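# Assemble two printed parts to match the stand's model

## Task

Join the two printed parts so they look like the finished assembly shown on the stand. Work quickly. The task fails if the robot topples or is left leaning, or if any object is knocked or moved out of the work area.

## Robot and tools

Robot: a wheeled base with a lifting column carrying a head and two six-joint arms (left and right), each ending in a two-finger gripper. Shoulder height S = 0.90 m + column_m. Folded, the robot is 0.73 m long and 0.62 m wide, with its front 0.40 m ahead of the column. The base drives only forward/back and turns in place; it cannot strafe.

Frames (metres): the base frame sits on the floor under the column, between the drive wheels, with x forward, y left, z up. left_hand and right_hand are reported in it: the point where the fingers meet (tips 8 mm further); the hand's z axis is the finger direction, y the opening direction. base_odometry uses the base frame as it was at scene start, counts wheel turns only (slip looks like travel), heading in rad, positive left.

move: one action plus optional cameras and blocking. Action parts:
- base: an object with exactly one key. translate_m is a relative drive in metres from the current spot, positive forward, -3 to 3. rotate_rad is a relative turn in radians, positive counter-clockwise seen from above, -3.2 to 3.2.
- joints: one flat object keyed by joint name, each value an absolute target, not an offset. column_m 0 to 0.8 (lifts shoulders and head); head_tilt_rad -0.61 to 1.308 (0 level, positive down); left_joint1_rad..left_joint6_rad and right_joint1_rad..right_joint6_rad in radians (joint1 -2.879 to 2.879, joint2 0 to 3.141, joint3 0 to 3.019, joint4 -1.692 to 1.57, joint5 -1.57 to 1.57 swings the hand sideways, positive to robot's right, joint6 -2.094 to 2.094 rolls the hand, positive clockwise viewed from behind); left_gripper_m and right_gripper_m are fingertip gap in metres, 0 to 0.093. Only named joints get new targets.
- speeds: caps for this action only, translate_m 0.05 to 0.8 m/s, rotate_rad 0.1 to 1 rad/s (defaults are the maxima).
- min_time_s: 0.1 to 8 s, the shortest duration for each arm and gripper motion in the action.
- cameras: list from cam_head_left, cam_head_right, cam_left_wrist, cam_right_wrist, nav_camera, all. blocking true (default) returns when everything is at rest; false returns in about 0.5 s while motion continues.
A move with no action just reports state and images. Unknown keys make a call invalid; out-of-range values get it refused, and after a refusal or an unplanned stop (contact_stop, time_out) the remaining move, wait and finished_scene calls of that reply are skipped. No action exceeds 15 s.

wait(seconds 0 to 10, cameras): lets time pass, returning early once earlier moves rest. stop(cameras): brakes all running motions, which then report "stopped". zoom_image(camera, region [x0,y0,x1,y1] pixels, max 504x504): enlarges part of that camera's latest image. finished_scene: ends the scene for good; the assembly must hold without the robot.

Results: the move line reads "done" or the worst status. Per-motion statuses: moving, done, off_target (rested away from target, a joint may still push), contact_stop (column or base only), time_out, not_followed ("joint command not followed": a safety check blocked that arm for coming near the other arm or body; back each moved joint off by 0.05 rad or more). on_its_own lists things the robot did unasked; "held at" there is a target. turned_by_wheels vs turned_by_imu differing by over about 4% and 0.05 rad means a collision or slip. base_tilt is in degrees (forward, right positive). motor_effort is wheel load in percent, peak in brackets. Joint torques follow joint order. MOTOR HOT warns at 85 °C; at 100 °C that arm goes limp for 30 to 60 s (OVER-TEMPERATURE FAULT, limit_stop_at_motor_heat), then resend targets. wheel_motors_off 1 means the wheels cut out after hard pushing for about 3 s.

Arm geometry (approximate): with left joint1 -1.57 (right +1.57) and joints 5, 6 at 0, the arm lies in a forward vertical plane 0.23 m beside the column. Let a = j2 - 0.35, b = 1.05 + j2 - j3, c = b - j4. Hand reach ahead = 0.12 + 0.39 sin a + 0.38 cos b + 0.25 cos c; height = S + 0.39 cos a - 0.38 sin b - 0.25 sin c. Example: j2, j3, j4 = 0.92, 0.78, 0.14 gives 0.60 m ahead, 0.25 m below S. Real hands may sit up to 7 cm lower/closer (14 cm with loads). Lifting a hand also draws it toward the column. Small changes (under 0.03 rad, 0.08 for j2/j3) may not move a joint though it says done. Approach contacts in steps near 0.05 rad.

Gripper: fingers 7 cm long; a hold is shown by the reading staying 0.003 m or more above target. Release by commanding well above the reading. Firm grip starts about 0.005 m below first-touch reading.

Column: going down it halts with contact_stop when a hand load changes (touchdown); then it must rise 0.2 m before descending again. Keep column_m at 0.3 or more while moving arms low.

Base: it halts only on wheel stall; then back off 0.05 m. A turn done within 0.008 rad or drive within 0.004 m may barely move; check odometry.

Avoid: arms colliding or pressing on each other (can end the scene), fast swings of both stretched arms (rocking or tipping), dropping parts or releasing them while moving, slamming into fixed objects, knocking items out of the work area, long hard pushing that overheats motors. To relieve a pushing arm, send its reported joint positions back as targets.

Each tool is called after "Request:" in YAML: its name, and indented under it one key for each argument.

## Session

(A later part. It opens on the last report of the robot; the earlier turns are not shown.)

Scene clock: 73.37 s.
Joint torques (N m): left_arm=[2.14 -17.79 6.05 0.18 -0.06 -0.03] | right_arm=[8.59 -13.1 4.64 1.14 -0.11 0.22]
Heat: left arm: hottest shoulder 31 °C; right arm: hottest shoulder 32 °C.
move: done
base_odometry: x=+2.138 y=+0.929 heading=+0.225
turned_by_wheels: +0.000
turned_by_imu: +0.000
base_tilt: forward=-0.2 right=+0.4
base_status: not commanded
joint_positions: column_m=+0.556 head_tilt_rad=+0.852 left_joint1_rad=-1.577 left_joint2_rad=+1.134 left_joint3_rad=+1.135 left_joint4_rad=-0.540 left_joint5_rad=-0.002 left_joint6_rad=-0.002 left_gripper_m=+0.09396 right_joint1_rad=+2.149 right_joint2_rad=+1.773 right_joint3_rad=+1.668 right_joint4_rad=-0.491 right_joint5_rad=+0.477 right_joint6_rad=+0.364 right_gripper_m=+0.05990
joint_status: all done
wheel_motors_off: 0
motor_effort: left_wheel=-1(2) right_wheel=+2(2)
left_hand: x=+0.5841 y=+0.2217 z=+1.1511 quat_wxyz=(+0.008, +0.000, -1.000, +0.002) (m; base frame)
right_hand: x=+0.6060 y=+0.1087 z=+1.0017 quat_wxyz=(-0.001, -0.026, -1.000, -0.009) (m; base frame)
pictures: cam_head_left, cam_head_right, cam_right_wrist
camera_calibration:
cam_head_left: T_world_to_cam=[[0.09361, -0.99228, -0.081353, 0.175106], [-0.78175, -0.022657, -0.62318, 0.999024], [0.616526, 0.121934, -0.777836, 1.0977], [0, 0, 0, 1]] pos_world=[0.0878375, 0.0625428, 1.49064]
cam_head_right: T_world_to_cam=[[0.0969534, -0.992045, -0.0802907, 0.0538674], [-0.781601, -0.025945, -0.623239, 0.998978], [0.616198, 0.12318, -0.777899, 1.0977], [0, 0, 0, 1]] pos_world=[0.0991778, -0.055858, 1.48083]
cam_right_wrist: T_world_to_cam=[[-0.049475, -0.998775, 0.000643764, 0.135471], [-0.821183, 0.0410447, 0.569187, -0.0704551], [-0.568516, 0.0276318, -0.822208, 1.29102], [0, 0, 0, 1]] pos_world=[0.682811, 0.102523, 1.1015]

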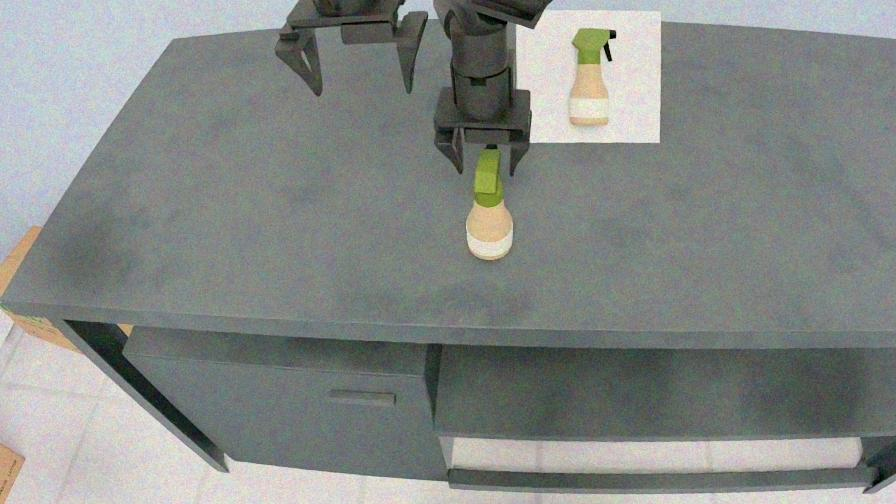

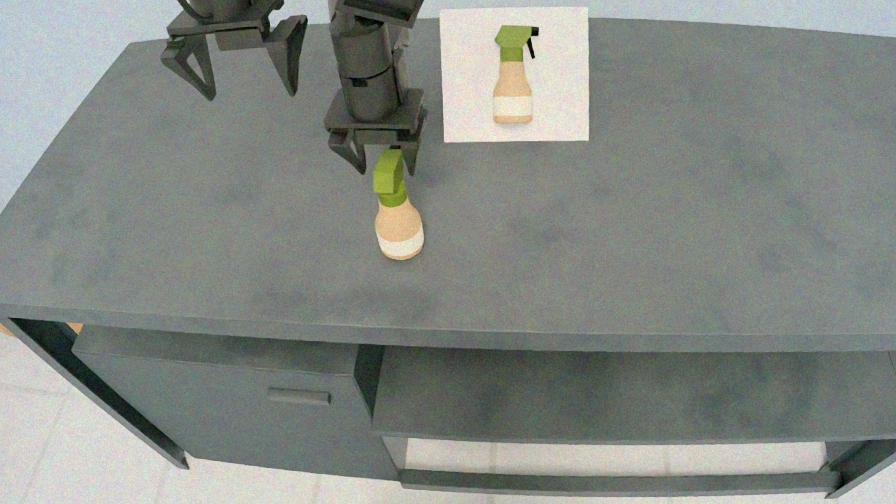

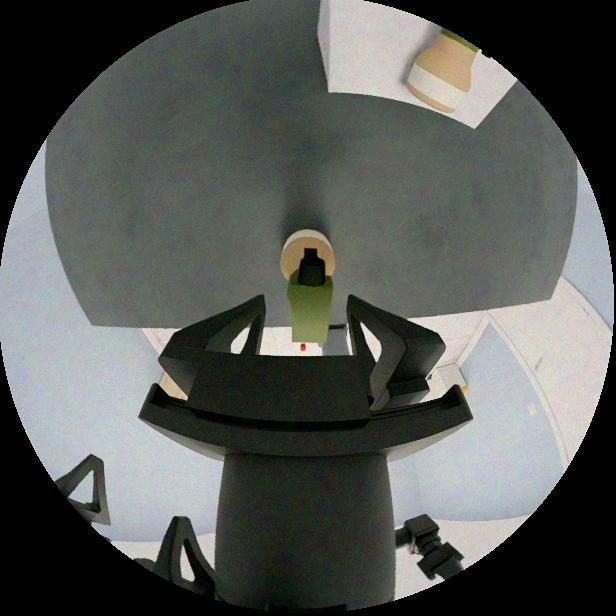

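Request:
move:
  joints: {"column_m": 0.65}
  cameras: ["cam_head_left", "cam_head_right", "cam_right_wrist", "cam_left_wrist"]

Request:
zoom_image:
  camera: "cam_head_right"
  region: [350, 180, 470, 340]

Request:
zoom_image:
  camera: "cam_head_left"
  region: [430, 180, 550, 340]

Request:
zoom_image:
  camera: "cam_right_wrist"
  region: [230, 180, 380, 350]

Request:
zoom_image:
  camera: "cam_left_wrist"
  region: [320, 150, 430, 260]

Scene clock: 77.33 s.
Joint torques (N m): left_arm=[2.08 -17.61 6.04 0.18 -0.06 -0.03] | right_arm=[8.59 -13.1 4.66 1.14 -0.11 0.22]
Heat: left arm: hottest shoulder 32 °C; right arm: hottest shoulder 32 °C.
move: done
base_odometry: x=+2.138 y=+0.929 heading=+0.225
turned_by_wheels: +0.000
turned_by_imu: +0.000
base_tilt: forward=-0.3 right=+0.4
base_status: not commanded
joint_positions: column_m=+0.650 head_tilt_rad=+0.852 left_joint1_rad=-1.577 left_joint2_rad=+1.134 left_joint3_rad=+1.135 left_joint4_rad=-0.540 left_joint5_rad=-0.002 left_joint6_rad=-0.002 left_gripper_m=+0.09396 right_joint1_rad=+2.149 right_joint2_rad=+1.774 right_joint3_rad=+1.668 right_joint4_rad=-0.491 right_joint5_rad=+0.477 right_joint6_rad=+0.364 right_gripper_m=+0.05990
joint_status: all done
wheel_motors_off: 0
motor_effort: left_wheel=-2(3) right_wheel=+2(2)
left_hand: x=+0.5841 y=+0.2217 z=+1.2451 quat_wxyz=(+0.008, +0.000, -1.000, +0.002) (m; base frame)
right_hand: x=+0.6056 y=+0.1087 z=+1.0953 quat_wxyz=(+0.000, -0.026, -1.000, -0.009) (m; base frame)
pictures: cam_head_left, cam_head_right, cam_left_wrist, cam_right_wrist
camera_calibration:
cam_head_left: T_world_to_cam=[[0.09361, -0.99228, -0.081353, 0.182761], [-0.78175, -0.022657, -0.62318, 1.05767], [0.616526, 0.121934, -0.777836, 1.17089], [0, 0, 0, 1]] pos_world=[0.0878375, 0.0625428, 1.58474]
cam_head_right: T_world_to_cam=[[0.0969534, -0.992045, -0.0802907, 0.0614147], [-0.781601, -0.025945, -0.623239, 1.05756], [0.616198, 0.12318, -0.777899, 1.17082], [0, 0, 0, 1]] pos_world=[0.0991778, -0.055858, 1.57483]
cam_left_wrist: T_world_to_cam=[[-0.00682327, -0.999971, -0.0032674, 0.229808], [-0.800299, 0.00350165, 0.599591, -0.277001], [-0.599562, 0.00670607, -0.8003, 1.47402], [0, 0, 0, 1]] pos_world=[0.663652, 0.220886, 1.3465]
cam_right_wrist: T_world_to_cam=[[-0.0491348, -0.998792, 0.000806245, 0.135171], [-0.820825, 0.0408398, 0.569718, -0.124843], [-0.569063, 0.0273312, -0.82184, 1.36777], [0, 0, 0, 1]] pos_world=[0.682512, 0.102724, 1.1951]

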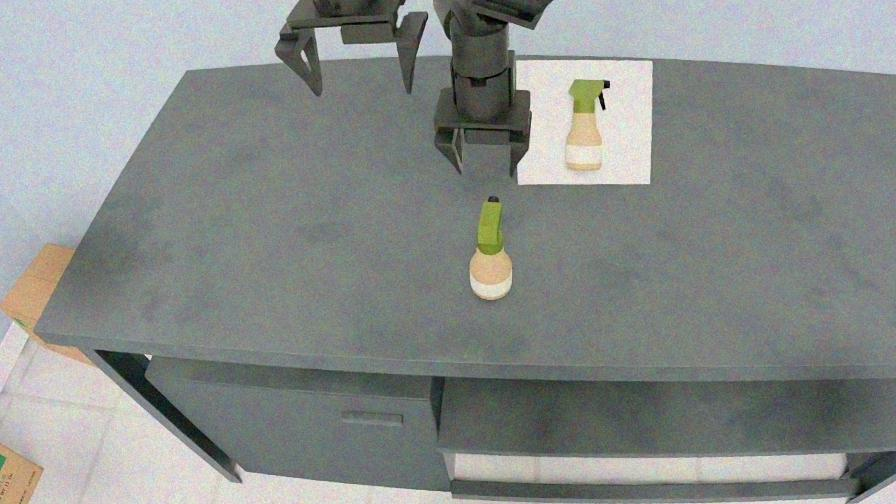

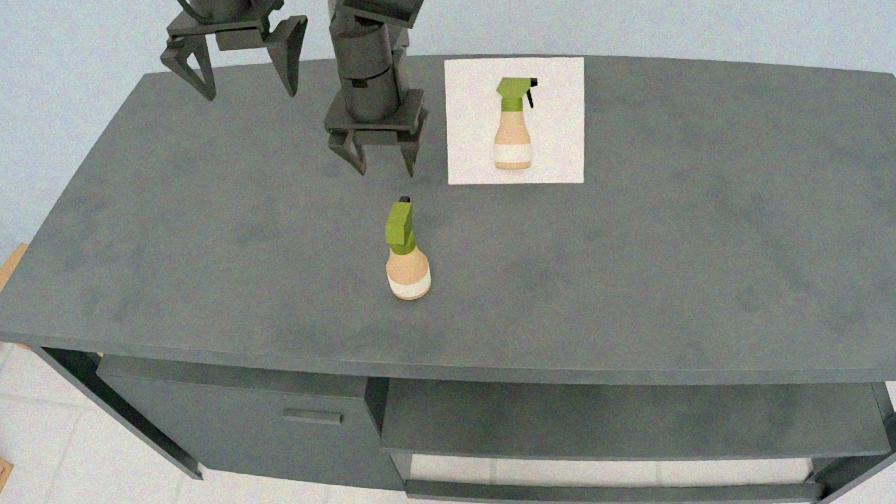

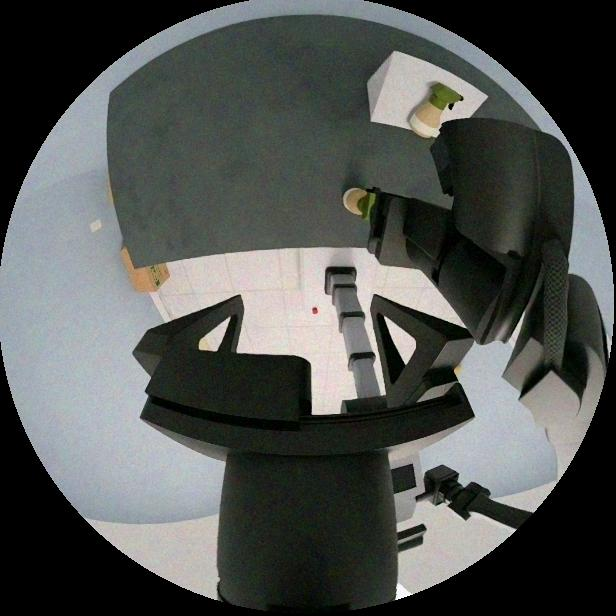

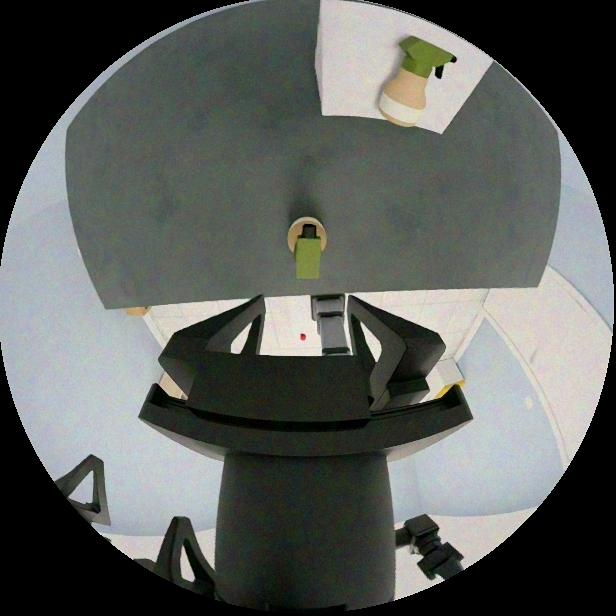

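Scaled by 3.150.

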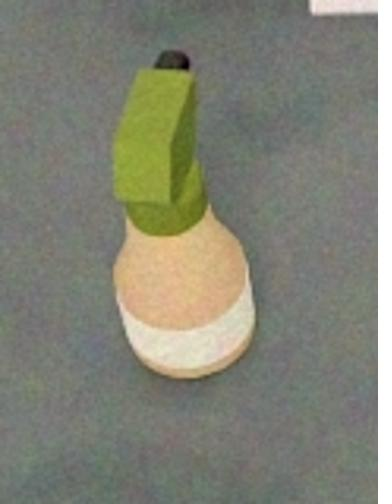

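Scaled by 3.150.

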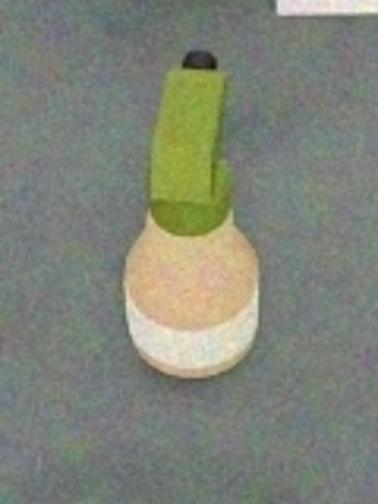

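Scaled by 2.965 from the camera's 616x616 image, which has a finer 880x880 frame.

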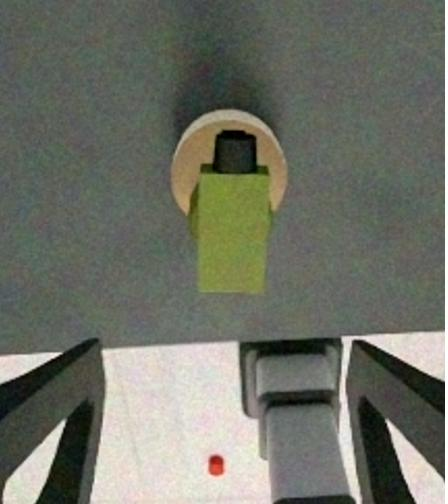

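Scaled by 4.582 from the camera's 616x616 image, which has a finer 880x880 frame.

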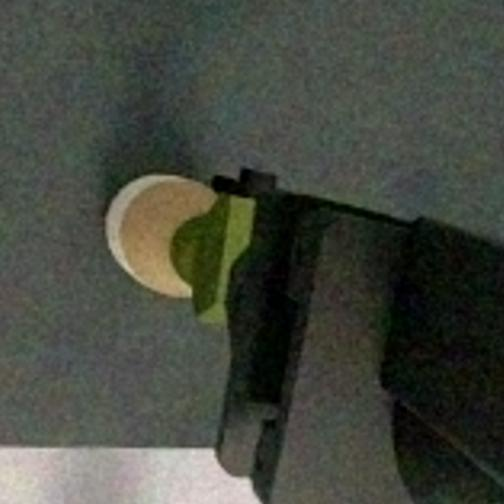

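Request:
finished_scene:

The scene is finished: the task was done.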